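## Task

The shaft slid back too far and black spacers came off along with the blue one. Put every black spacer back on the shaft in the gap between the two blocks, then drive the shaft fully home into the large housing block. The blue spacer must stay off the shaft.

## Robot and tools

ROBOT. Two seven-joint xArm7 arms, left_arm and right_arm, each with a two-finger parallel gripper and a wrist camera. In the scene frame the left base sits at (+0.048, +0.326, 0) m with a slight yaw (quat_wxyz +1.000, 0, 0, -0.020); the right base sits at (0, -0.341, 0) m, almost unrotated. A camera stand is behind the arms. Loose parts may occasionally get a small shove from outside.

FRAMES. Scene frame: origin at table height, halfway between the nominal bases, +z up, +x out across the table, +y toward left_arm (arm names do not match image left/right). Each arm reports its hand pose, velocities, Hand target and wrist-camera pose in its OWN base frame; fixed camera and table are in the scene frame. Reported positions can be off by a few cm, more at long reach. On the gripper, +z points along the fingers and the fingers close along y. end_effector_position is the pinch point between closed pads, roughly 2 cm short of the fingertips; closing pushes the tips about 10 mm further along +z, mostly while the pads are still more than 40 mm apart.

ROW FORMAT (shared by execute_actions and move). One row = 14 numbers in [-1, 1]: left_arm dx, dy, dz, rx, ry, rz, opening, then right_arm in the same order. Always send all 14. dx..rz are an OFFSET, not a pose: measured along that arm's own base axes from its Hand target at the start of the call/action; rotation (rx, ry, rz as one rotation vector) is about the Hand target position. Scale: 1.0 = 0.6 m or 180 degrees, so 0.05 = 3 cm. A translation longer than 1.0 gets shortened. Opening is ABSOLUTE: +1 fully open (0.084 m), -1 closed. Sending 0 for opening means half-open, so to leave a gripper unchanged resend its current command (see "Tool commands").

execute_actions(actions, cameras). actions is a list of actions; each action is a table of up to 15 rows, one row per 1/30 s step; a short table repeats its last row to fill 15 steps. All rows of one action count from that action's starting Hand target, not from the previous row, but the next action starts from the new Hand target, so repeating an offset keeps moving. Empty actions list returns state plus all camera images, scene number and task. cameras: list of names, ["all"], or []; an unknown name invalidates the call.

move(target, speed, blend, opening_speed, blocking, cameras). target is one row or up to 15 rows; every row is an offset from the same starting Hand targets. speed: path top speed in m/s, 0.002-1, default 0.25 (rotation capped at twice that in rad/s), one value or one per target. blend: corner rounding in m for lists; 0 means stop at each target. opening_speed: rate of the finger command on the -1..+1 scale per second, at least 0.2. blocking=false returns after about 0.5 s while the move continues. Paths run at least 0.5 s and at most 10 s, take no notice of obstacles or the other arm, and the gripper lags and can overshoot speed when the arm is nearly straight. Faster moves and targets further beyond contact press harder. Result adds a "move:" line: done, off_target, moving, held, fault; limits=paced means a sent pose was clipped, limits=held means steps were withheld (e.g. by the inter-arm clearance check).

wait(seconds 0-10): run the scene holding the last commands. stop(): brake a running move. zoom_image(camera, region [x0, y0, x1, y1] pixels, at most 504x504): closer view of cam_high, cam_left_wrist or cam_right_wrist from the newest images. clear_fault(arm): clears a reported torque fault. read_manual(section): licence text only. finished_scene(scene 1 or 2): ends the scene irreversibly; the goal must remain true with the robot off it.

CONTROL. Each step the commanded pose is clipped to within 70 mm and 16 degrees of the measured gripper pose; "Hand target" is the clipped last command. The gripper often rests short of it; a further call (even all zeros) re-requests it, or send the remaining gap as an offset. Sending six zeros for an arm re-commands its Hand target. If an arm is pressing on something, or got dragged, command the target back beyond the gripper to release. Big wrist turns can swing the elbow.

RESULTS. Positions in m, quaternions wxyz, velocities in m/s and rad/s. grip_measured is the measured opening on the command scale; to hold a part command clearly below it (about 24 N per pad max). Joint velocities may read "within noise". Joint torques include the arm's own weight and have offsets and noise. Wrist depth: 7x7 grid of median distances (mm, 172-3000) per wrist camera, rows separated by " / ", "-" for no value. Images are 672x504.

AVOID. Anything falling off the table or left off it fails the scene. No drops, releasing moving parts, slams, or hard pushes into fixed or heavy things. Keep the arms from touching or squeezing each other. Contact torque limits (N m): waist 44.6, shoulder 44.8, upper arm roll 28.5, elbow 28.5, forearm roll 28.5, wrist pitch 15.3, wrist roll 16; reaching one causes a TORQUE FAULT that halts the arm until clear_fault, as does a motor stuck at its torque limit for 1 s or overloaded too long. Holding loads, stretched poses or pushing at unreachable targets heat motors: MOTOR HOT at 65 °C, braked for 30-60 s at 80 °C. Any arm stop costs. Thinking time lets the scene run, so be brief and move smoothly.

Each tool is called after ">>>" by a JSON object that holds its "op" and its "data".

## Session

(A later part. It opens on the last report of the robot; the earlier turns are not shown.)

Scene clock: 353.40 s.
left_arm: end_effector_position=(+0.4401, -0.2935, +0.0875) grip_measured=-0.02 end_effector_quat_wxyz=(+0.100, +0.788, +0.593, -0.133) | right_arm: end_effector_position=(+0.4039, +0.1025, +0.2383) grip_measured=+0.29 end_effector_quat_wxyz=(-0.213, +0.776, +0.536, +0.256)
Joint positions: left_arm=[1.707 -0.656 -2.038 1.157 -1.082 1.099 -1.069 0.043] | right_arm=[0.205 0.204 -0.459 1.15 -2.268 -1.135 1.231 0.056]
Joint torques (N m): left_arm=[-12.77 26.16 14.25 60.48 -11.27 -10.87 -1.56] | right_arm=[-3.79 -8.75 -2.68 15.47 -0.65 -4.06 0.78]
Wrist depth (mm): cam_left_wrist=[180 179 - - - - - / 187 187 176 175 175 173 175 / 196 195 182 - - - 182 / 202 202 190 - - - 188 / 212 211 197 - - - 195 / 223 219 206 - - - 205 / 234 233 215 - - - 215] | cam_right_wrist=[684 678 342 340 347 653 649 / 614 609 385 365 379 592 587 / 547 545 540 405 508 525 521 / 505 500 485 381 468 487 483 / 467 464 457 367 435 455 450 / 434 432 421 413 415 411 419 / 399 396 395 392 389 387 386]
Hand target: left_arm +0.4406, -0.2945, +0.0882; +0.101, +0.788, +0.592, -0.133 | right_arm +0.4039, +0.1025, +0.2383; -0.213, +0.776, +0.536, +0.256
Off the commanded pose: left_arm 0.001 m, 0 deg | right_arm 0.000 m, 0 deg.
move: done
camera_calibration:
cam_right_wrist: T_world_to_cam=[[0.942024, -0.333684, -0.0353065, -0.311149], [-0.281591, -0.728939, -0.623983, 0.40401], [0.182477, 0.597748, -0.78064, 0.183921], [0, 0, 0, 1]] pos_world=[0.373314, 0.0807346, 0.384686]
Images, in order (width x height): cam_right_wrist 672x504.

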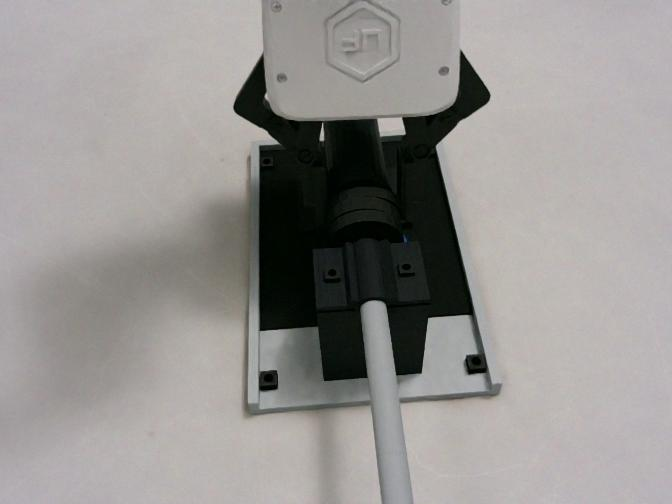

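>>> {"op": "move", "data": {"target": [[0.0003,0.0012,-0.0003,0,0,0,-0.4,0.0528,0.183,-0.164,0,0,0,0],[0.0003,0.0012,-0.0003,0,0,0,-0.4,0.0528,0.183,-0.2718,0,0,0,0]], "speed": 0.12, "cameras": ["cam_right_wrist"]}}

Scene clock: 356.33 s.
left_arm: end_effector_position=(+0.4403, -0.2932, +0.0875) grip_measured=-0.02 end_effector_quat_wxyz=(+0.100, +0.788, +0.593, -0.133) | right_arm: end_effector_position=(+0.4356, +0.2123, +0.0752) grip_measured=-0.01 end_effector_quat_wxyz=(-0.213, +0.776, +0.536, +0.256)
Joint positions: left_arm=[1.709 -0.656 -2.039 1.157 -1.082 1.099 -1.067 0.043] | right_arm=[0.242 0.545 -0.255 1.064 -1.844 -0.81 0.889 0.044]
Joint torques (N m): left_arm=[3.72 32.1 18.36 56 -9.56 -10.81 0.37] | right_arm=[-6.43 -12.58 0.54 6.65 4.08 -0.45 -1.21]
Wrist depth (mm): cam_left_wrist=[180 179 - - - - - / 187 187 176 175 174 173 175 / 195 195 182 - - - 182 / 203 201 190 - - - 189 / 212 211 197 - - - 195 / 222 220 206 - - - 204 / 234 233 215 - - - 215] | cam_right_wrist=[393 389 203 219 211 363 373 / 355 342 - 200 191 328 336 / 313 313 299 185 183 292 300 / 289 288 - 175 174 262 277 / 268 266 - 177 - 247 252 / 245 248 235 194 211 230 231 / 229 228 220 220 - 218 219]
Hand target: left_arm +0.4408, -0.2937, +0.0880; +0.101, +0.788, +0.592, -0.133 | right_arm +0.4356, +0.2123, +0.0752; -0.213, +0.776, +0.536, +0.256
Off the commanded pose: left_arm 0.001 m, 0 deg | right_arm 0.000 m, 0 deg.
move: done
camera_calibration:
cam_right_wrist: T_world_to_cam=[[0.942024, -0.333684, -0.0353065, -0.310037], [-0.281591, -0.728939, -0.623983, 0.391174], [0.182477, 0.597748, -0.78064, -0.0148001], [0, 0, 0, 1]] pos_world=[0.404914, 0.190535, 0.221586]
Images, in order (width x height): cam_right_wrist 672x504.

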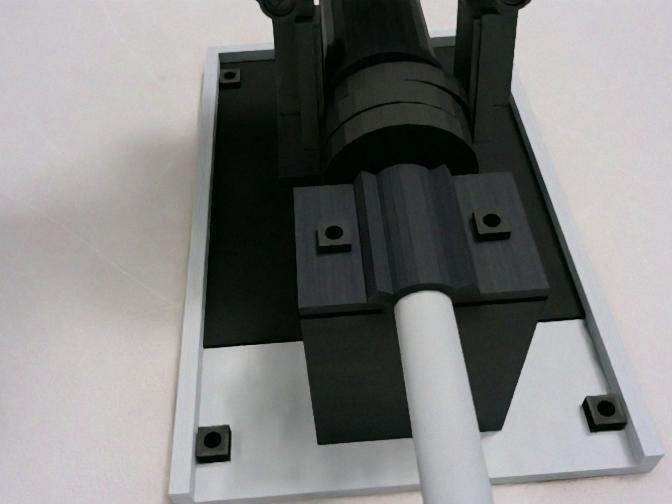

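Great view. Zoom.

>>> {"op": "zoom_image", "data": {"camera": "cam_right_wrist", "region": [300, 50, 500, 190]}}

Scaled by 2.520 from the camera's 672x504 image, which has a finer 960x720 frame.

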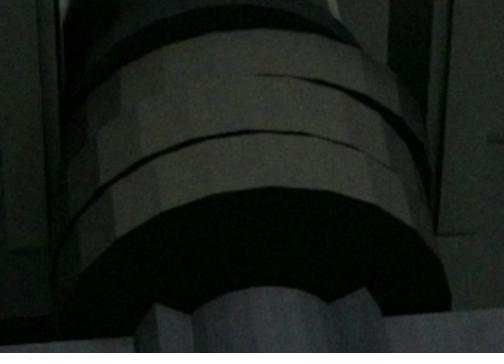

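>>> {"op": "move", "data": {"target": [[0.0010,0.0006,0,0,0,-0.012,-0.4,0,0,0,0,0,0,-1]], "speed": 0.02}}

>>> {"op": "move", "data": {"target": [[0,0,0,0,0,0,-0.4,0.00134,0.0048,0,0,0,0,-1]], "speed": 0.01, "cameras": ["cam_right_wrist"]}}

>>> {"op": "zoom_image", "data": {"camera": "cam_right_wrist", "region": [300, 50, 500, 190]}}

Scene clock: 357.83 s.
left_arm: end_effector_position=(+0.4407, -0.2931, +0.0875) grip_measured=-0.02 end_effector_quat_wxyz=(+0.097, +0.799, +0.578, -0.135) | right_arm: end_effector_position=(+0.4354, +0.2124, +0.0753) grip_measured=-0.65 end_effector_quat_wxyz=(-0.213, +0.776, +0.536, +0.256)
Joint positions: left_arm=[1.723 -0.66 -2.047 1.171 -1.072 1.115 -1.037 0.043] | right_arm=[0.243 0.546 -0.256 1.064 -1.844 -0.811 0.889 0.015]
Joint torques (N m): left_arm=[12.17 23.94 33.96 54.1 -4.45 -11.5 0.83] | right_arm=[-2.33 -12.03 -13.8 27.7 12.13 9.71 -0.08]
Wrist depth (mm): cam_left_wrist=[179 179 - - - - - / 187 186 178 174 174 173 175 / 196 193 182 - - 179 180 / 202 202 190 - - 187 188 / 212 211 194 - - 198 195 / 222 219 206 - - 207 204 / 234 233 215 - - - 213] | cam_right_wrist=[396 391 - 212 221 362 372 / 356 344 - 193 186 319 335 / 315 314 299 188 185 284 301 / 291 289 - 176 175 263 277 / 268 267 - 176 - 246 252 / 245 244 235 194 - 226 227 / 230 229 219 220 - 218 217]
Hand target: left_arm +0.4414, -0.2934, +0.0880; +0.098, +0.799, +0.577, -0.134 | right_arm +0.4356, +0.2123, +0.0752; -0.213, +0.776, +0.536, +0.256
Off the commanded pose: left_arm 0.001 m, 0 deg | right_arm 0.000 m, 0 deg.
move: done

Scene clock: 358.53 s.
left_arm: end_effector_position=(+0.4408, -0.2930, +0.0876) grip_measured=-0.02 end_effector_quat_wxyz=(+0.098, +0.799, +0.578, -0.135) | right_arm: end_effector_position=(+0.4358, +0.2151, +0.0750) grip_measured=-0.65 end_effector_quat_wxyz=(-0.213, +0.776, +0.536, +0.255)
Joint positions: left_arm=[1.723 -0.66 -2.046 1.171 -1.073 1.116 -1.036 0.043] | right_arm=[0.248 0.548 -0.255 1.069 -1.843 -0.808 0.895 0.015]
Joint torques (N m): left_arm=[0.57 23.9 41.2 53.49 -7.79 -11.76 0.81] | right_arm=[5.64 -14.75 0.06 32.38 14.74 9.26 2.29]
Wrist depth (mm): cam_left_wrist=[179 179 - - - - - / 187 187 178 175 174 174 175 / 195 193 182 - - 179 180 / 203 202 190 - - 187 188 / 212 211 194 - - 198 195 / 222 220 206 - - 207 204 / 234 233 215 - - - 214] | cam_right_wrist=[392 389 - 211 220 360 371 / 355 342 - 191 185 308 335 / 315 311 297 186 183 283 299 / 289 287 - 175 174 261 276 / 267 267 - 173 - 245 251 / 244 243 234 190 - 225 227 / 229 227 218 219 - 218 216]
Hand target: left_arm +0.4414, -0.2934, +0.0880; +0.098, +0.799, +0.577, -0.134 | right_arm +0.4364, +0.2152, +0.0752; -0.213, +0.776, +0.536, +0.256
Off the commanded pose: left_arm 0.001 m, 0 deg | right_arm 0.001 m, 0 deg.
move: done
camera_calibration:
cam_right_wrist: T_world_to_cam=[[0.942436, -0.332418, -0.0362345, -0.309725], [-0.281247, -0.729387, -0.623614, 0.39306], [0.180872, 0.597907, -0.780892, -0.0158922], [0, 0, 0, 1]] pos_world=[0.405317, 0.193237, 0.221485]
Images, in order (width x height): cam_right_wrist 672x504.

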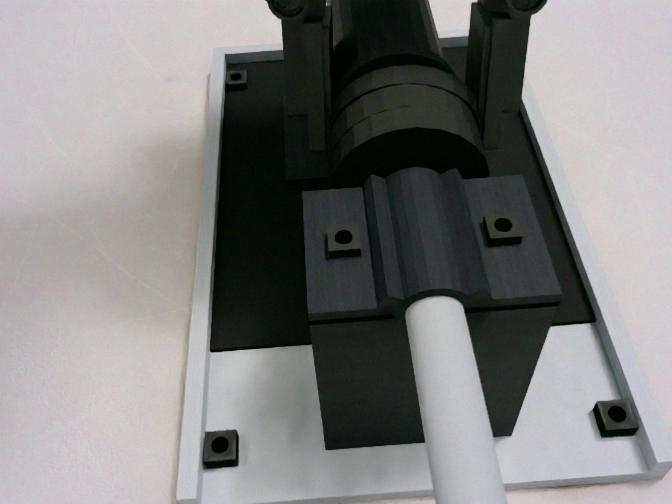

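Scaled by 2.520 from the camera's 672x504 image, which has a finer 960x720 frame.

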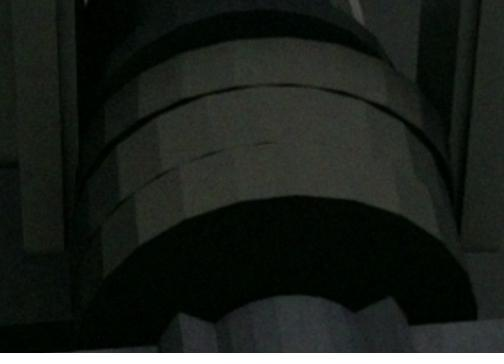

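>>> {"op": "move", "data": {"target": [[0,0,0,0,0,0,-0.4,0.00134,0.0048,0,0,0,0,-1]], "speed": 0.01, "cameras": ["cam_right_wrist"]}}

>>> {"op": "zoom_image", "data": {"camera": "cam_right_wrist", "region": [300, 50, 500, 190]}}

Scene clock: 359.40 s.
left_arm: end_effector_position=(+0.4408, -0.2931, +0.0876) grip_measured=-0.02 end_effector_quat_wxyz=(+0.098, +0.799, +0.578, -0.135) | right_arm: end_effector_position=(+0.4365, +0.2178, +0.0747) grip_measured=-0.65 end_effector_quat_wxyz=(-0.213, +0.776, +0.536, +0.255)
Joint positions: left_arm=[1.722 -0.661 -2.045 1.172 -1.074 1.117 -1.036 0.043] | right_arm=[0.252 0.55 -0.252 1.073 -1.843 -0.804 0.902 0.015]
Joint torques (N m): left_arm=[0.19 23.74 40.72 53.74 -7.67 -11.88 0.94] | right_arm=[5.98 -17.28 3.24 35.38 15.22 7.95 2.32]
Wrist depth (mm): cam_left_wrist=[180 179 - - - - - / 187 187 178 175 174 173 175 / 195 193 182 - - 179 180 / 203 202 190 - - 187 188 / 212 211 195 - - 198 195 / 222 220 206 - - 207 205 / 234 233 215 - - - 214] | cam_right_wrist=[391 387 - 210 216 358 368 / 352 341 - 190 184 306 332 / 312 311 296 183 182 281 298 / 287 286 - 178 173 267 275 / 267 266 - - - 244 250 / 243 242 233 185 - 224 227 / 228 227 217 218 - 216 216]
Hand target: left_arm +0.4414, -0.2934, +0.0880; +0.098, +0.799, +0.577, -0.134 | right_arm +0.4372, +0.2181, +0.0752; -0.213, +0.776, +0.536, +0.256
Off the commanded pose: left_arm 0.001 m, 0 deg | right_arm 0.001 m, 0 deg.
move: done
camera_calibration:
cam_right_wrist: T_world_to_cam=[[0.94233, -0.332708, -0.0363294, -0.30931], [-0.281671, -0.729751, -0.622996, 0.395292], [0.180765, 0.597301, -0.781381, -0.0177152], [0, 0, 0, 1]] pos_world=[0.406017, 0.196136, 0.221186]
Images, in order (width x height): cam_right_wrist 672x504.

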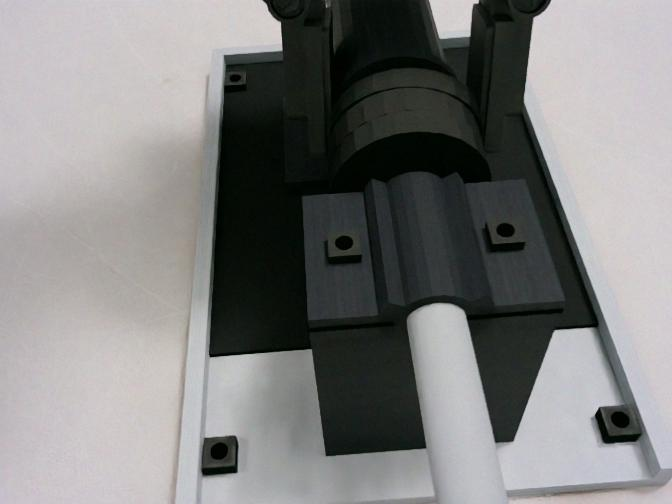

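Scaled by 2.520 from the camera's 672x504 image, which has a finer 960x720 frame.

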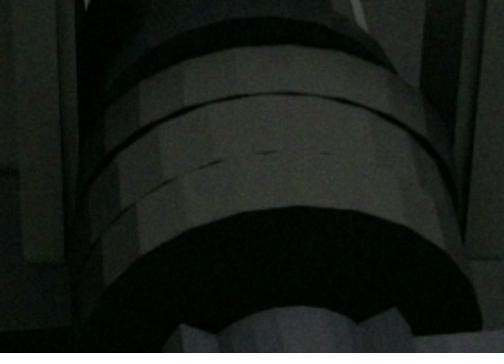

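>>> {"op": "move", "data": {"target": [[0,0,0,0,0,0,-0.4,0.00268,0.0096,0,0,0,0,-1]], "speed": 0.01, "cameras": ["cam_right_wrist"]}}

>>> {"op": "zoom_image", "data": {"camera": "cam_right_wrist", "region": [300, 50, 500, 190]}}

Scene clock: 360.40 s.
left_arm: end_effector_position=(+0.4408, -0.2931, +0.0876) grip_measured=-0.02 end_effector_quat_wxyz=(+0.098, +0.799, +0.578, -0.135) | right_arm: end_effector_position=(+0.4379, +0.2237, +0.0747) grip_measured=-0.66 end_effector_quat_wxyz=(-0.213, +0.776, +0.536, +0.255)
Joint positions: left_arm=[1.721 -0.663 -2.043 1.172 -1.075 1.118 -1.035 0.043] | right_arm=[0.26 0.554 -0.246 1.084 -1.842 -0.798 0.916 0.015]
Joint torques (N m): left_arm=[-0.44 23.9 40.9 53.69 -7.86 -11.63 1.11] | right_arm=[3.49 -20.66 3.44 36.39 15.83 5.12 2.22]
Wrist depth (mm): cam_left_wrist=[179 179 - - - - - / 187 186 178 175 174 173 175 / 195 193 182 - - 179 180 / 203 202 190 - - 187 188 / 212 211 195 - - 197 195 / 223 219 206 - - 207 204 / 234 232 215 - - - 214] | cam_right_wrist=[391 386 - 205 215 195 367 / 351 339 - 192 183 305 332 / 312 309 296 181 177 281 297 / 288 286 - 177 - 266 274 / 266 264 - - - - 248 / 243 242 230 174 - 224 228 / 228 226 215 218 - 214 210]
Hand target: left_arm +0.4414, -0.2934, +0.0880; +0.098, +0.799, +0.577, -0.134 | right_arm +0.4388, +0.2238, +0.0752; -0.213, +0.776, +0.536, +0.256
Off the commanded pose: left_arm 0.001 m, 0 deg | right_arm 0.001 m, 0 deg.
move: done
camera_calibration:
cam_right_wrist: T_world_to_cam=[[0.942419, -0.332445, -0.0364192, -0.308867], [-0.281559, -0.729936, -0.622831, 0.39984], [0.180474, 0.597222, -0.781509, -0.0213663], [0, 0, 0, 1]] pos_world=[0.407517, 0.201937, 0.221086]
Images, in order (width x height): cam_right_wrist 672x504.

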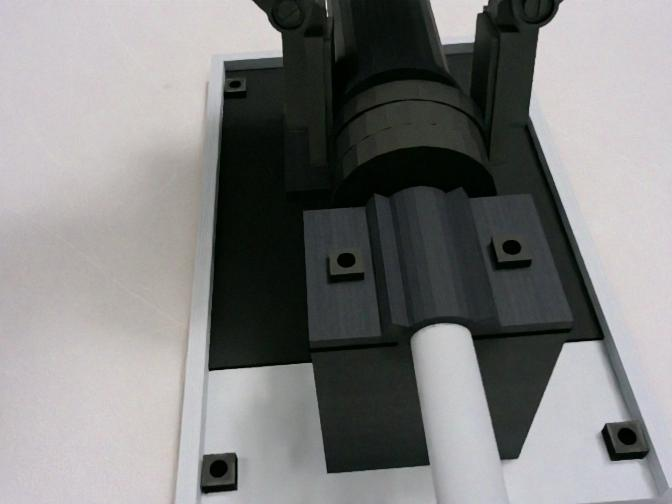

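Scaled by 2.520 from the camera's 672x504 image, which has a finer 960x720 frame.

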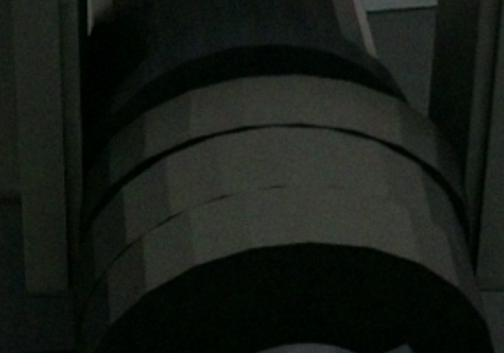

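>>> {"op": "move", "data": {"target": [[0,0,0,0,0,0,0.25,0,0,0,0,0,0,-1],[0,0,0.12,0,0,0,0.25,0,0,0,0,0,0,-1],[-0.05,0.15,0.4,0,0,0,0.25,0,0,0,0,0,0,-1]], "speed": 0.12, "opening_speed": 1, "cameras": ["cam_right_wrist"]}}

Scene clock: 364.50 s.
left_arm: end_effector_position=(+0.4114, -0.2034, +0.3280) grip_measured=+0.24 end_effector_quat_wxyz=(+0.098, +0.799, +0.577, -0.134) | right_arm: end_effector_position=(+0.4381, +0.2237, +0.0747) grip_measured=-0.66 end_effector_quat_wxyz=(-0.213, +0.776, +0.536, +0.255)
Joint positions: left_arm=[1.142 -0.33 -1.231 1.305 -0.634 1.528 -1.245 0.054] | right_arm=[0.256 0.554 -0.241 1.084 -1.843 -0.796 0.917 0.015]
Joint torques (N m): left_arm=[-7.14 -1.76 13.93 24.09 -2.43 0.12 1.14] | right_arm=[-5.35 -29.77 3.45 37.17 13.21 5.53 2.35]
Wrist depth (mm): cam_left_wrist=[409 407 408 402 405 403 402 / 426 425 423 418 417 415 419 / 445 445 438 433 426 429 438 / 461 460 458 451 437 445 450 / 481 480 478 474 447 463 472 / 506 504 500 497 406 485 494 / 533 519 524 521 425 516 515] | cam_right_wrist=[392 386 382 213 223 370 367 / 352 340 323 189 200 324 330 / 312 310 296 179 179 287 297 / 287 286 - 177 - 266 274 / 266 265 - - - - 248 / 243 241 230 174 - 223 227 / 228 226 215 218 - 214 210]
Hand target: left_arm +0.4114, -0.2034, +0.3280; +0.098, +0.799, +0.577, -0.134 | right_arm +0.4388, +0.2238, +0.0752; -0.213, +0.776, +0.536, +0.256
Off the commanded pose: left_arm 0.000 m, 0 deg | right_arm 0.001 m, 0 deg.
move: done
camera_calibration:
cam_right_wrist: T_world_to_cam=[[0.942136, -0.333215, -0.0367063, -0.308623], [-0.282251, -0.729396, -0.623149, 0.400172], [0.180869, 0.597452, -0.781241, -0.021573], [0, 0, 0, 1]] pos_world=[0.407616, 0.201935, 0.221185]
Images, in order (width x height): cam_right_wrist 672x504.

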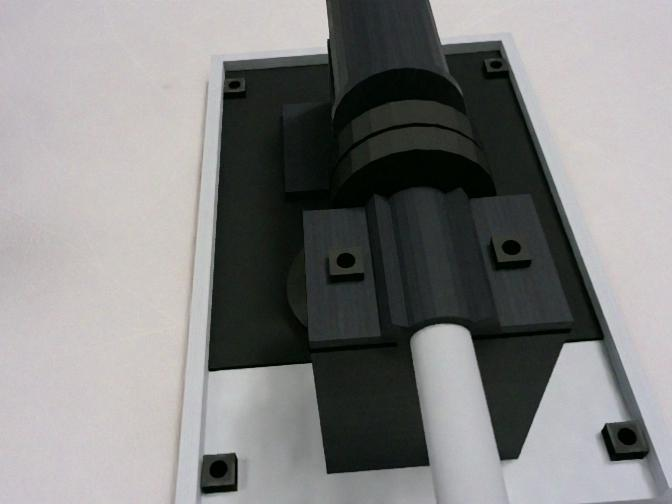

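>>> {"op": "execute_actions", "data": {"actions": []}}

>>> {"op": "zoom_image", "data": {"camera": "cam_left_wrist", "region": [150, 50, 600, 450]}}

>>> {"op": "zoom_image", "data": {"camera": "cam_right_wrist", "region": [250, 50, 550, 360]}}

Scene clock: 364.77 s.
left_arm: end_effector_position=(+0.4114, -0.2034, +0.3280) grip_measured=+0.24 end_effector_quat_wxyz=(+0.098, +0.799, +0.577, -0.134) | right_arm: end_effector_position=(+0.4380, +0.2237, +0.0747) grip_measured=-0.66 end_effector_quat_wxyz=(-0.213, +0.776, +0.536, +0.255)
Joint positions: left_arm=[1.142 -0.33 -1.231 1.305 -0.634 1.528 -1.245 0.054] | right_arm=[0.256 0.554 -0.241 1.084 -1.843 -0.796 0.917 0.015]
Joint velocities: within noise
Joint torques (N m): left_arm=[-7.39 -1.99 14.03 22.17 -2.39 0.23 1] | right_arm=[-5.48 -29.94 3.54 37.16 13.2 5.47 2.24]
Wrist depth (mm): cam_left_wrist=[409 408 407 403 404 404 402 / 425 426 423 419 417 416 419 / 445 445 438 432 425 429 437 / 462 459 458 452 436 445 451 / 482 480 478 473 446 461 472 / 506 502 503 496 407 484 496 / 532 518 521 519 426 518 515] | cam_right_wrist=[390 387 384 213 224 371 367 / 352 340 323 189 200 325 332 / 312 310 296 179 179 288 298 / 287 285 - 177 - 266 274 / 266 265 - - - - 248 / 243 241 230 174 - 223 228 / 228 227 216 218 - 214 210]
Hand target: left_arm +0.4114, -0.2034, +0.3280; +0.098, +0.799, +0.577, -0.134 | right_arm +0.4388, +0.2238, +0.0752; -0.213, +0.776, +0.536, +0.256
Tool commands: left_gripper/opening=+0.25 right_gripper/opening=-1.0
Off the commanded pose: left_arm 0.000 m, 0 deg | right_arm 0.001 m, 0 deg.
camera_calibration:
cam_left_wrist: T_world_to_cam=[[0.950239, -0.310578, -0.024226, -0.411581], [-0.287511, -0.904282, 0.315612, -0.0956674], [-0.119929, -0.292942, -0.948579, 0.437283], [0, 0, 0, 1]] pos_world=[0.416038, -0.0862397, 0.435021]
cam_right_wrist: T_world_to_cam=[[0.942136, -0.333215, -0.0367063, -0.308623], [-0.282251, -0.729396, -0.623149, 0.400172], [0.180869, 0.597452, -0.781241, -0.021573], [0, 0, 0, 1]] pos_world=[0.407616, 0.201935, 0.221185]

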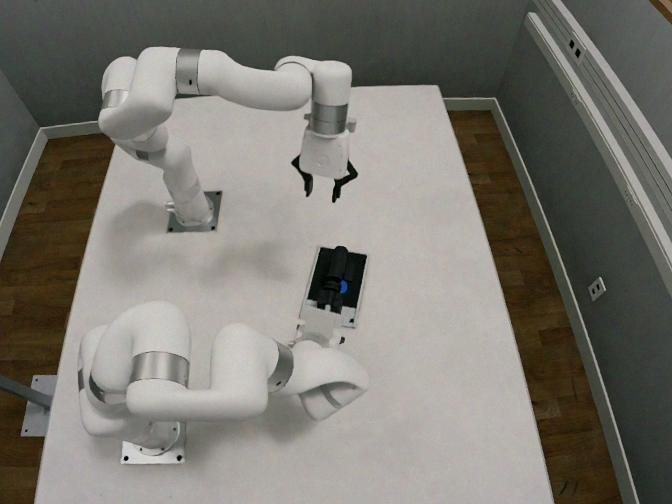

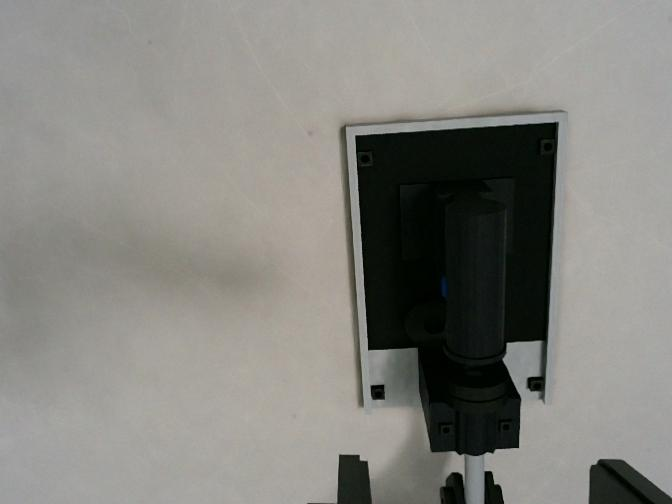

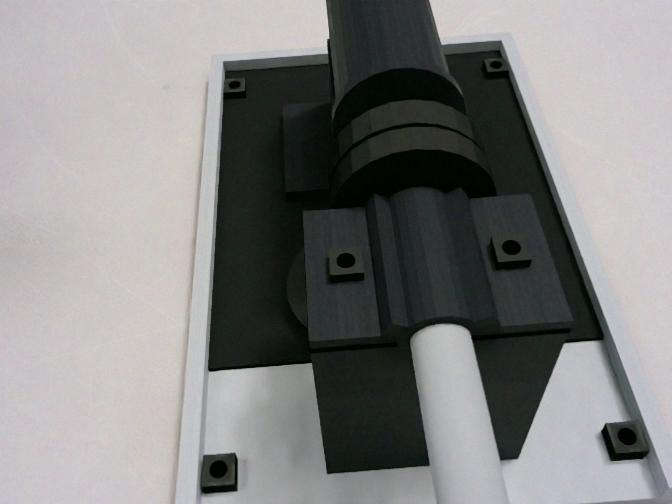

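Scaled by 1.120 from the camera's 672x504 image, which has a finer 960x720 frame.

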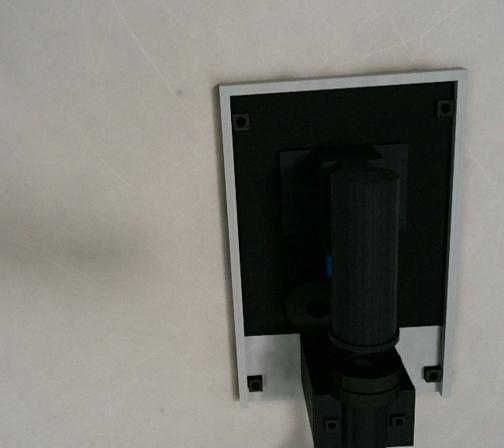

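Scaled by 1.626 from the camera's 672x504 image, which has a finer 960x720 frame.

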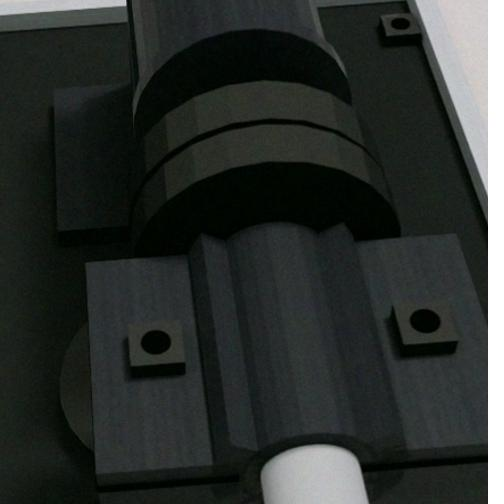

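>>> {"op": "zoom_image", "data": {"camera": "cam_left_wrist", "region": [390, 270, 540, 420]}}

>>> {"op": "zoom_image", "data": {"camera": "cam_right_wrist", "region": [310, 50, 510, 210]}}

Scaled by 3.360 from the camera's 672x504 image, which has a finer 960x720 frame.

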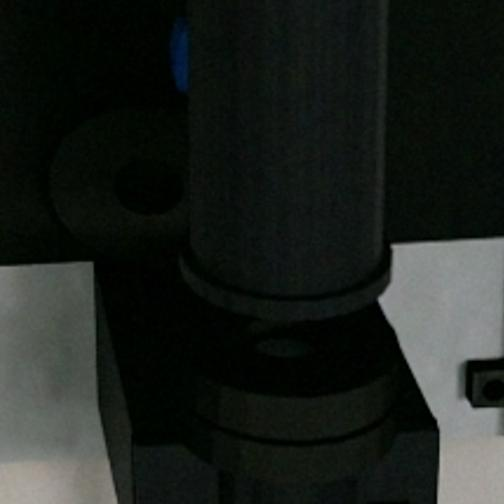

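Scaled by 2.520 from the camera's 672x504 image, which has a finer 960x720 frame.

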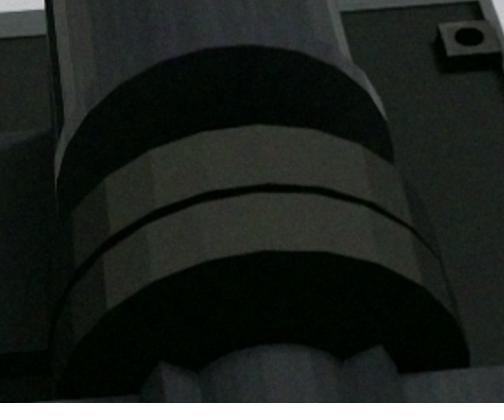

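>>> {"op": "move", "data": {"target": [[-0.134,-0.05,0,0.0876,-0.1566,-0.2130,0.5,0,0,0,0,0,0,-1],[-0.134,-0.118,-0.213,0.1752,-0.3131,-0.4261,0.5,0,0,0,0,0,0,-1]], "speed": 0.25, "cameras": ["all"]}}

Scene clock: 370.37 s.
left_arm: end_effector_position=(+0.3310, -0.2742, +0.2002) grip_measured=+0.49 end_effector_quat_wxyz=(+0.040, +0.933, -0.109, +0.340) | right_arm: end_effector_position=(+0.4380, +0.2237, +0.0747) grip_measured=-0.66 end_effector_quat_wxyz=(-0.213, +0.776, +0.536, +0.255)
Joint positions: left_arm=[0.322 -0.925 -1.263 0.454 -1.122 0.424 0.16 0.065] | right_arm=[0.252 0.553 -0.237 1.085 -1.845 -0.794 0.918 0.015]
Joint torques (N m): left_arm=[-7.1 8.76 11.92 11.57 -1.95 -4.25 0.94] | right_arm=[-5.5 -29.93 3.76 37.33 13.06 5.59 2.36]
Wrist depth (mm): cam_left_wrist=[1312 1335 629 649 626 647 648 / 564 563 566 564 562 562 559 / 499 485 498 499 496 495 496 / 448 447 447 446 445 446 445 / 415 414 414 389 413 404 412 / 379 370 280 278 275 279 290 / 348 349 333 332 326 313 346] | cam_right_wrist=[389 386 382 213 223 371 368 / 352 340 323 189 200 325 332 / 312 311 296 179 179 288 296 / 288 286 - 177 - 266 274 / 266 265 - - - - 248 / 243 242 230 174 - 224 227 / 228 227 215 218 - 214 210]
Hand target: left_arm +0.3310, -0.2742, +0.2002; +0.040, +0.933, -0.109, +0.340 | right_arm +0.4388, +0.2238, +0.0752; -0.213, +0.776, +0.536, +0.256
Off the commanded pose: left_arm 0.000 m, 0 deg | right_arm 0.001 m, 0 deg.
move: done
camera_calibration:
cam_left_wrist: T_world_to_cam=[[-0.2074, -0.978208, -0.00967092, -0.163035], [-0.738557, 0.163056, -0.654176, 0.493639], [0.641497, -0.128533, -0.75628, 0.0402241], [0, 0, 0, 1]] pos_world=[0.304963, -0.234803, 0.351771]
cam_right_wrist: T_world_to_cam=[[0.94211, -0.333282, -0.0367662, -0.308585], [-0.28234, -0.729365, -0.623146, 0.400201], [0.180868, 0.597453, -0.781241, -0.0215726], [0, 0, 0, 1]] pos_world=[0.407615, 0.201935, 0.221185]

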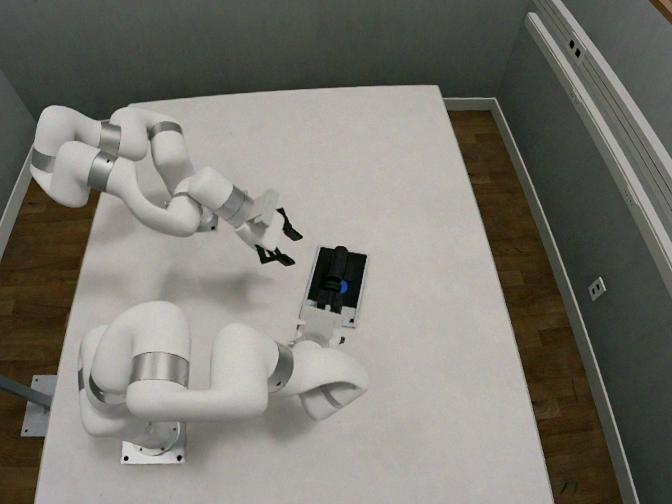

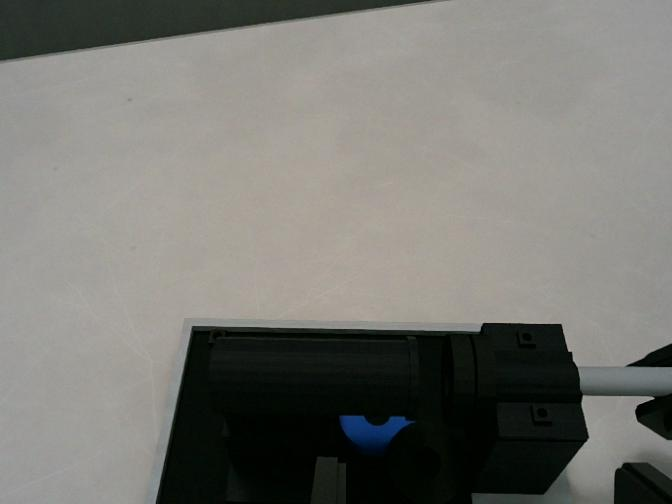

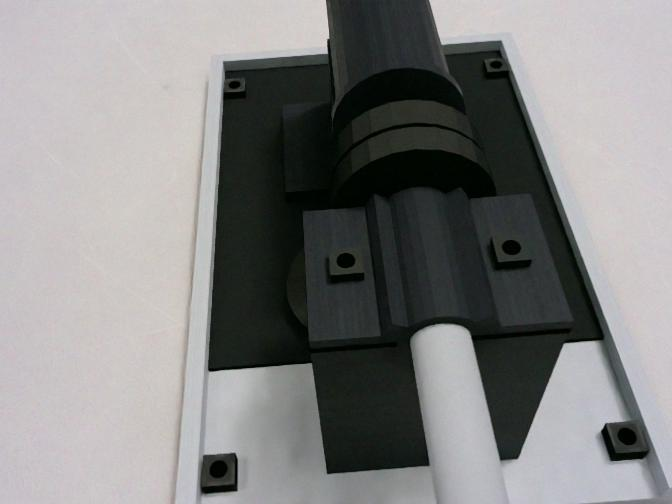

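>>> {"op": "zoom_image", "data": {"camera": "cam_left_wrist", "region": [300, 320, 600, 504]}}

Scaled by 1.680 from the camera's 672x504 image, which has a finer 960x720 frame.

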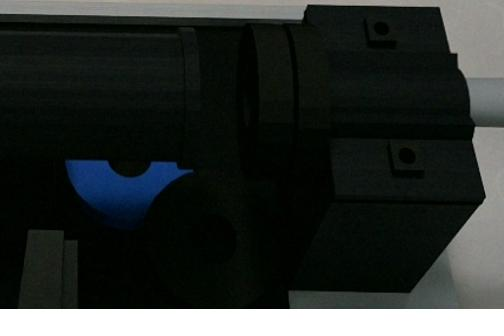

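>>> {"op": "move", "data": {"target": [[0.0942,-0.038,-0.15,0,0,0,-1,0,0,0,0,0,0,-1],[0.0942,-0.038,-0.242,0,0,0,-1,0,0,0,0,0,0,-1]], "speed": 0.12, "cameras": ["all"]}}

>>> {"op": "zoom_image", "data": {"camera": "cam_left_wrist", "region": [250, 250, 650, 504]}}

Scene clock: 373.77 s.
left_arm: end_effector_position=(+0.3875, -0.2970, +0.0550) grip_measured=-1.00 end_effector_quat_wxyz=(+0.040, +0.933, -0.109, +0.340) | right_arm: end_effector_position=(+0.4380, +0.2237, +0.0747) grip_measured=-0.66 end_effector_quat_wxyz=(-0.213, +0.776, +0.536, +0.255)
Joint positions: left_arm=[1.003 -0.935 -1.978 0.77 -2.042 0.236 0.886 0] | right_arm=[0.25 0.553 -0.235 1.085 -1.846 -0.793 0.918 0.015]
Joint torques (N m): left_arm=[-6.91 9.87 24.08 7.41 -1.37 -0.55 1.01] | right_arm=[-5.08 -30.03 3.75 37.21 12.97 5.49 2.36]
Wrist depth (mm): cam_left_wrist=[375 374 372 373 359 371 371 / 326 324 324 324 323 322 313 / 287 287 287 286 286 286 285 / - - - - - - - / - - - - - - - / 203 - - 190 185 - - / 188 179 179 186 181 182 -] | cam_right_wrist=[- 192 383 213 223 370 368 / - 194 209 189 200 324 332 / - 181 206 179 179 288 298 / - 278 208 177 - 266 274 / 266 265 - - - - 248 / 243 242 230 174 - 224 227 / 228 227 216 217 - 214 210]
Hand target: left_arm +0.3875, -0.2970, +0.0550; +0.040, +0.933, -0.109, +0.340 | right_arm +0.4388, +0.2238, +0.0752; -0.213, +0.776, +0.536, +0.256
Off the commanded pose: left_arm 0.000 m, 0 deg | right_arm 0.001 m, 0 deg.
move: done
camera_calibration:
cam_left_wrist: T_world_to_cam=[[-0.207397, -0.978209, -0.00964162, -0.175031], [-0.73861, 0.163045, -0.654119, 0.444103], [0.641437, -0.128541, -0.75633, -0.108733], [0, 0, 0, 1]] pos_world=[0.361464, -0.257603, 0.206571]
cam_right_wrist: T_world_to_cam=[[0.94211, -0.333282, -0.0367662, -0.308585], [-0.28234, -0.729365, -0.623146, 0.400201], [0.180868, 0.597453, -0.781241, -0.0215726], [0, 0, 0, 1]] pos_world=[0.407615, 0.201935, 0.221185]

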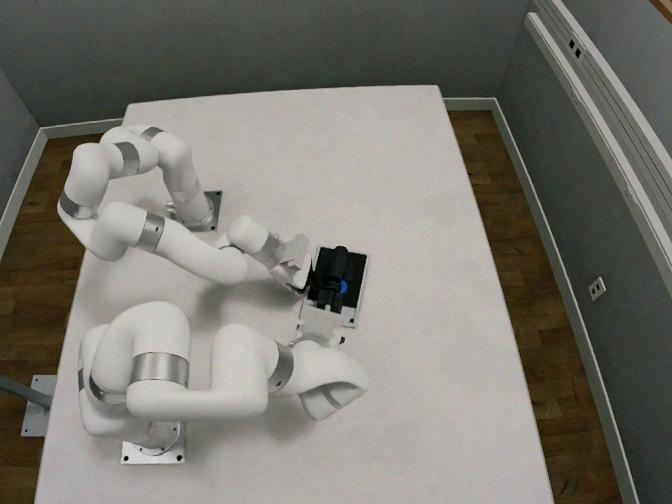

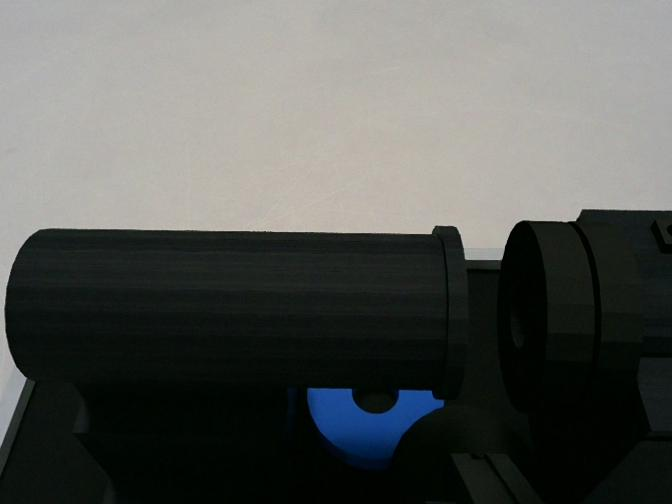

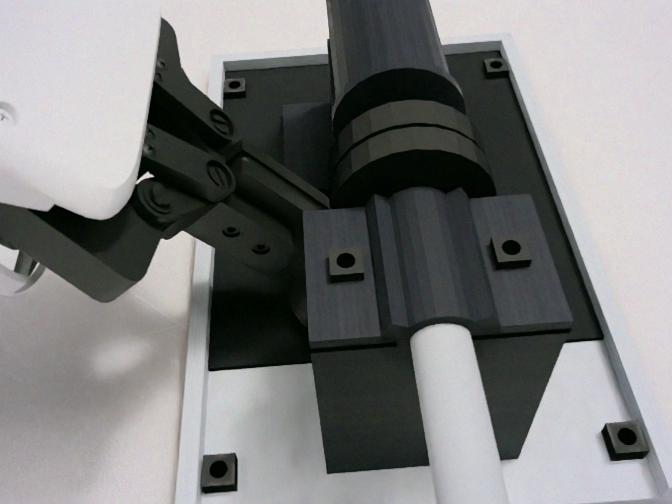

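Scaled by 1.260 from the camera's 672x504 image, which has a finer 960x720 frame.

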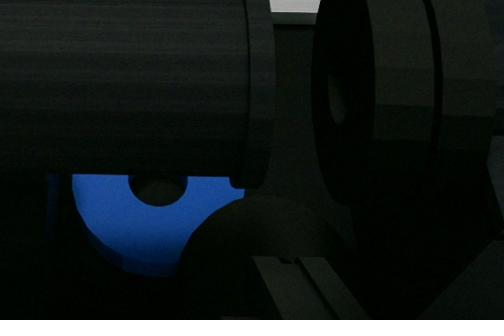

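>>> {"op": "move", "data": {"target": [[0,0,-0.02,0,0,0,-1,0,0,0,0,0,0,-1]], "speed": 0.03}}

>>> {"op": "move", "data": {"target": [[0,0,-0.009,0,0,0,-1,0,0,0,0,0,0,-1]], "speed": 0.02}}

>>> {"op": "move", "data": {"target": [[0,0,-0.005,0,0,0,-1,0,0,0,0,0,0,-1]], "speed": 0.02, "cameras": ["cam_left_wrist","cam_right_wrist"]}}

Scene clock: 374.77 s.
left_arm: end_effector_position=(+0.3875, -0.2970, +0.0430) grip_measured=-1.00 end_effector_quat_wxyz=(+0.040, +0.933, -0.109, +0.340) | right_arm: end_effector_position=(+0.4380, +0.2237, +0.0747) grip_measured=-0.66 end_effector_quat_wxyz=(-0.213, +0.776, +0.536, +0.255)
Joint positions: left_arm=[1.014 -0.981 -1.997 0.781 -2.096 0.26 0.905 0] | right_arm=[0.25 0.553 -0.234 1.085 -1.846 -0.793 0.918 0.015]
Joint torques (N m): left_arm=[6.4 10.57 15.36 10.26 -1.29 -0.54 0.89] | right_arm=[-5.08 -29.6 3.85 37.6 13.03 5.47 2.26]
Wrist depth (mm): cam_left_wrist=[352 353 350 351 349 337 349 / 306 306 305 304 304 303 294 / 278 270 270 269 276 276 276 / - - - - - - - / - - - - - - - / - - - 181 181 175 - / 177 174 - 176 - - -] | cam_right_wrist=[- 205 382 213 223 370 367 / - 186 315 189 200 325 331 / - 188 215 179 179 287 297 / - 181 214 177 - 266 274 / 259 259 - - - - 248 / 243 242 230 174 - 224 227 / 228 227 215 218 - 214 210]
Hand target: left_arm +0.3875, -0.2970, +0.0430; +0.040, +0.933, -0.109, +0.340 | right_arm +0.4388, +0.2238, +0.0752; -0.213, +0.776, +0.536, +0.256
Off the commanded pose: left_arm 0.000 m, 0 deg | right_arm 0.001 m, 0 deg.
move: done

Scene clock: 375.57 s.
left_arm: end_effector_position=(+0.3875, -0.2970, +0.0376) grip_measured=-1.00 end_effector_quat_wxyz=(+0.040, +0.933, -0.109, +0.340) | right_arm: end_effector_position=(+0.4380, +0.2237, +0.0747) grip_measured=-0.66 end_effector_quat_wxyz=(-0.213, +0.776, +0.536, +0.255)
Joint positions: left_arm=[1.018 -1.001 -2.006 0.786 -2.119 0.27 0.913 0] | right_arm=[0.249 0.553 -0.233 1.085 -1.847 -0.793 0.918 0.015]
Joint torques (N m): left_arm=[6.01 10.74 15.43 9.9 -1.63 -0.48 1.02] | right_arm=[-5.49 -29.84 3.73 37.28 12.96 5.59 2.35]
Wrist depth (mm): cam_left_wrist=[343 341 341 339 339 326 338 / 296 297 296 296 295 294 294 / 271 270 269 269 - 268 - / - - - - - - - / - - - - - - - / - - - 179 - 189 - / 178 - - 175 - - -] | cam_right_wrist=[180 211 383 213 223 370 367 / - 191 314 189 200 325 332 / - 189 219 179 179 287 297 / - 187 214 177 - 265 274 / 259 179 - - - - 248 / 243 241 230 174 - 223 228 / 228 227 216 218 - 214 210]
Hand target: left_arm +0.3875, -0.2970, +0.0376; +0.040, +0.933, -0.109, +0.340 | right_arm +0.4388, +0.2238, +0.0752; -0.213, +0.776, +0.536, +0.256
Off the commanded pose: left_arm 0.000 m, 0 deg | right_arm 0.001 m, 0 deg.
move: done

Scene clock: 376.30 s.
left_arm: end_effector_position=(+0.3875, -0.2970, +0.0346) grip_measured=-1.00 end_effector_quat_wxyz=(+0.040, +0.933, -0.109, +0.340) | right_arm: end_effector_position=(+0.4380, +0.2237, +0.0747) grip_measured=-0.66 end_effector_quat_wxyz=(-0.213, +0.776, +0.536, +0.255)
Joint positions: left_arm=[1.021 -1.012 -2.01 0.789 -2.132 0.275 0.917 0] | right_arm=[0.248 0.553 -0.233 1.085 -1.847 -0.792 0.919 0.015]
Joint torques (N m): left_arm=[6.74 10.46 15.13 9.54 -1.72 -0.31 1.02] | right_arm=[-5.26 -30.04 3.89 37.32 12.95 5.61 2.32]
Wrist depth (mm): cam_left_wrist=[336 336 335 335 334 322 332 / 292 292 291 290 290 290 290 / 266 266 265 - - - - / - - - - - - - / - - - - - - - / - - - 178 180 - - / 175 - - - - - -] | cam_right_wrist=[183 370 383 213 223 370 367 / - 189 314 189 200 324 332 / - 182 223 179 179 287 297 / - 190 210 177 - 265 275 / 189 180 - - - - 248 / 243 242 230 174 - 223 228 / 228 227 215 218 - 214 210]
Hand target: left_arm +0.3875, -0.2970, +0.0346; +0.040, +0.933, -0.109, +0.340 | right_arm +0.4388, +0.2238, +0.0752; -0.213, +0.776, +0.536, +0.256
Off the commanded pose: left_arm 0.000 m, 0 deg | right_arm 0.001 m, 0 deg.
move: done
camera_calibration:
cam_left_wrist: T_world_to_cam=[[-0.207384, -0.978212, -0.00965767, -0.17523], [-0.738561, 0.163036, -0.654176, 0.43075], [0.641498, -0.128533, -0.756281, -0.124191], [0, 0, 0, 1]] pos_world=[0.361463, -0.257603, 0.186171]
cam_right_wrist: T_world_to_cam=[[0.94211, -0.333282, -0.0367662, -0.308585], [-0.28234, -0.729365, -0.623146, 0.400201], [0.180868, 0.597453, -0.781241, -0.0215726], [0, 0, 0, 1]] pos_world=[0.407615, 0.201935, 0.221185]
Images, in order (width x height): cam_left_wrist 672x504, cam_right_wrist 672x504.

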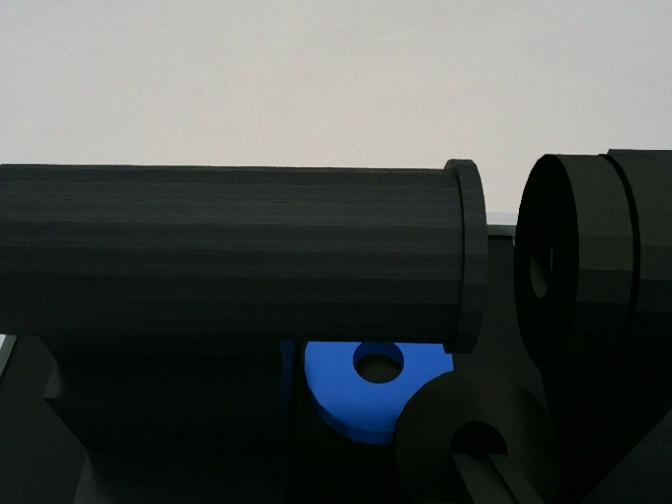

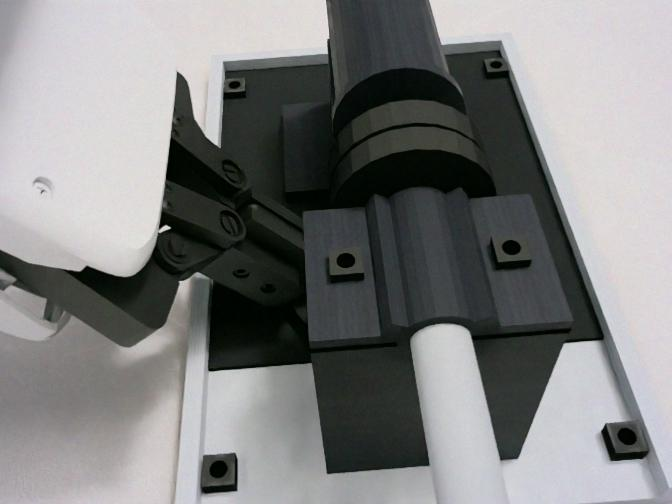

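>>> {"op": "move", "data": {"target": [[-0.02,0.0047,0,0,0,0,-1,0,0,0,0,0,0,-1]], "speed": 0.03, "cameras": ["cam_left_wrist","cam_right_wrist"]}}

Scene clock: 377.37 s.
left_arm: end_effector_position=(+0.3755, -0.2942, +0.0346) grip_measured=-1.00 end_effector_quat_wxyz=(+0.040, +0.933, -0.109, +0.340) | right_arm: end_effector_position=(+0.4380, +0.2237, +0.0747) grip_measured=-0.66 end_effector_quat_wxyz=(-0.213, +0.776, +0.536, +0.255)
Joint positions: left_arm=[0.98 -1 -2.007 0.758 -2.15 0.264 0.919 0] | right_arm=[0.248 0.553 -0.232 1.085 -1.847 -0.792 0.919 0.015]
Joint torques (N m): left_arm=[-6.85 17.83 24.53 2.6 -1.56 -3.83 1.11] | right_arm=[-5.21 -29.85 3.61 37.31 12.86 5.44 2.27]
Wrist depth (mm): cam_left_wrist=[336 336 336 334 334 321 332 / 292 291 292 291 300 299 299 / - - - - - - - / - - - - - - - / - - - 189 188 194 - / 183 172 172 179 180 176 - / 175 - - - - - -] | cam_right_wrist=[189 384 383 213 223 371 367 / 183 238 323 189 200 324 331 / - 198 288 179 179 287 297 / - 197 222 177 - 266 274 / 174 259 - - - - 248 / 243 242 230 174 - 224 227 / 228 227 216 218 - 214 209]
Hand target: left_arm +0.3755, -0.2942, +0.0346; +0.040, +0.933, -0.109, +0.340 | right_arm +0.4388, +0.2238, +0.0752; -0.213, +0.776, +0.536, +0.256
Off the commanded pose: left_arm 0.000 m, 0 deg | right_arm 0.001 m, 0 deg.
move: done
camera_calibration:
cam_left_wrist: T_world_to_cam=[[-0.207384, -0.978212, -0.00965767, -0.174882], [-0.738561, 0.163036, -0.654176, 0.421414], [0.641498, -0.128533, -0.756281, -0.11612], [0, 0, 0, 1]] pos_world=[0.349463, -0.254703, 0.186171]
cam_right_wrist: T_world_to_cam=[[0.94211, -0.333282, -0.0367662, -0.308585], [-0.28234, -0.729365, -0.623146, 0.400201], [0.180868, 0.597453, -0.781241, -0.0215726], [0, 0, 0, 1]] pos_world=[0.407615, 0.201935, 0.221185]
Images, in order (width x height): cam_left_wrist 672x504, cam_right_wrist 672x504.

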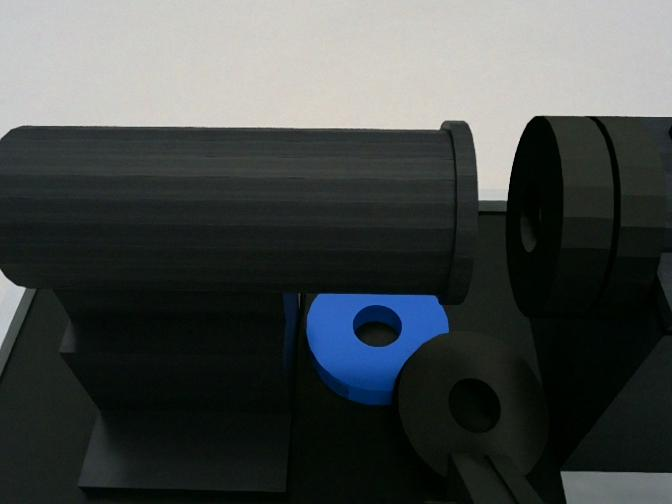

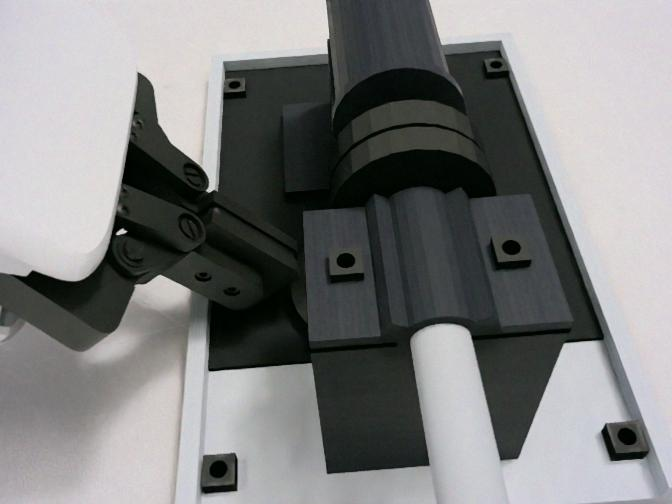

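>>> {"op": "move", "data": {"target": [[0.0225,-0.0053,0,0,0,0,-1,0,0,0,0,0,0,-1],[0.0225,-0.0053,-0.007,0,0,0,-1,0,0,0,0,0,0,-1]], "speed": 0.03}}

>>> {"op": "move", "data": {"target": [[0,0,-0.005,0,0,0,-1,0,0,0,0,0,0,-1]], "speed": 0.02, "cameras": ["cam_left_wrist"]}}

Scene clock: 378.80 s.
left_arm: end_effector_position=(+0.3891, -0.2973, +0.0306) grip_measured=-1.00 end_effector_quat_wxyz=(+0.040, +0.933, -0.109, +0.341) | right_arm: end_effector_position=(+0.4380, +0.2237, +0.0747) grip_measured=-0.66 end_effector_quat_wxyz=(-0.213, +0.776, +0.536, +0.255)
Joint positions: left_arm=[1.029 -1.028 -2.017 0.797 -2.146 0.283 0.921 0] | right_arm=[0.247 0.553 -0.231 1.085 -1.848 -0.792 0.919 0.015]
Joint torques (N m): left_arm=[15.32 4.07 -1.66 7.13 -1.67 5.78 1.17] | right_arm=[-5.18 -29.8 3.92 37.23 12.94 5.57 2.28]
Wrist depth (mm): cam_left_wrist=[332 331 331 330 329 328 316 / 287 287 286 286 286 285 285 / 262 261 - - - - - / - - - - - - - / - - - - - - - / - - - 176 - - - / - - - - - - -] | cam_right_wrist=[183 371 383 213 223 370 368 / - 189 314 189 200 324 331 / - 182 226 179 179 287 298 / - 192 209 177 - 265 274 / 189 180 - - - - 248 / 243 242 230 174 - 224 228 / 228 227 215 218 - 214 209]
Hand target: left_arm +0.3890, -0.2973, +0.0304; +0.040, +0.933, -0.109, +0.340 | right_arm +0.4388, +0.2238, +0.0752; -0.213, +0.776, +0.536, +0.256
Off the commanded pose: left_arm 0.000 m, 0 deg | right_arm 0.001 m, 0 deg.
move: done

Scene clock: 379.53 s.
left_arm: end_effector_position=(+0.3898, -0.2971, +0.0290) grip_measured=-1.00 end_effector_quat_wxyz=(+0.039, +0.932, -0.108, +0.342) | right_arm: end_effector_position=(+0.4380, +0.2237, +0.0747) grip_measured=-0.66 end_effector_quat_wxyz=(-0.213, +0.776, +0.536, +0.255)
Joint positions: left_arm=[1.031 -1.038 -2.02 0.8 -2.159 0.284 0.926 0] | right_arm=[0.246 0.553 -0.23 1.085 -1.848 -0.791 0.919 0.015]
Joint torques (N m): left_arm=[34.04 -7.2 -21.23 2.48 -1.92 10.08 1.18] | right_arm=[-4.95 -30.1 3.92 37.29 13.02 5.49 2.32]
Wrist depth (mm): cam_left_wrist=[334 332 331 331 330 329 317 / 289 288 286 286 286 286 286 / - 262 - - - - - / - - - - - - - / - - - - - - - / - - - 176 - - - / - - - - - - -] | cam_right_wrist=[184 371 383 213 223 370 368 / - 189 315 189 200 325 332 / - 182 227 179 179 287 297 / - 193 209 177 - 265 275 / 180 180 - - - - 248 / 243 242 230 174 - 223 227 / 228 227 215 218 - 214 210]
Hand target: left_arm +0.3890, -0.2973, +0.0274; +0.040, +0.933, -0.109, +0.340 | right_arm +0.4388, +0.2238, +0.0752; -0.213, +0.776, +0.536, +0.256
Off the commanded pose: left_arm 0.002 m, 0 deg | right_arm 0.001 m, 0 deg.
move: done
camera_calibration:
cam_left_wrist: T_world_to_cam=[[-0.205825, -0.978527, -0.0109674, -0.175572], [-0.736012, 0.16218, -0.657255, 0.427619], [0.644921, -0.127207, -0.753589, -0.130924], [0, 0, 0, 1]] pos_world=[0.363031, -0.257808, 0.180466]
Images, in order (width x height): cam_left_wrist 672x504.

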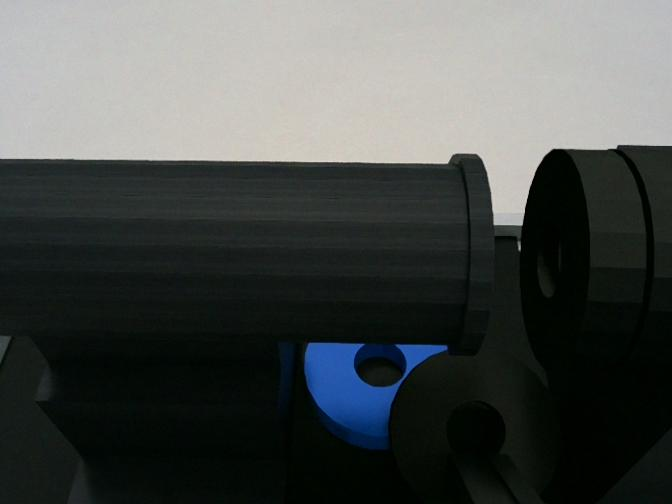

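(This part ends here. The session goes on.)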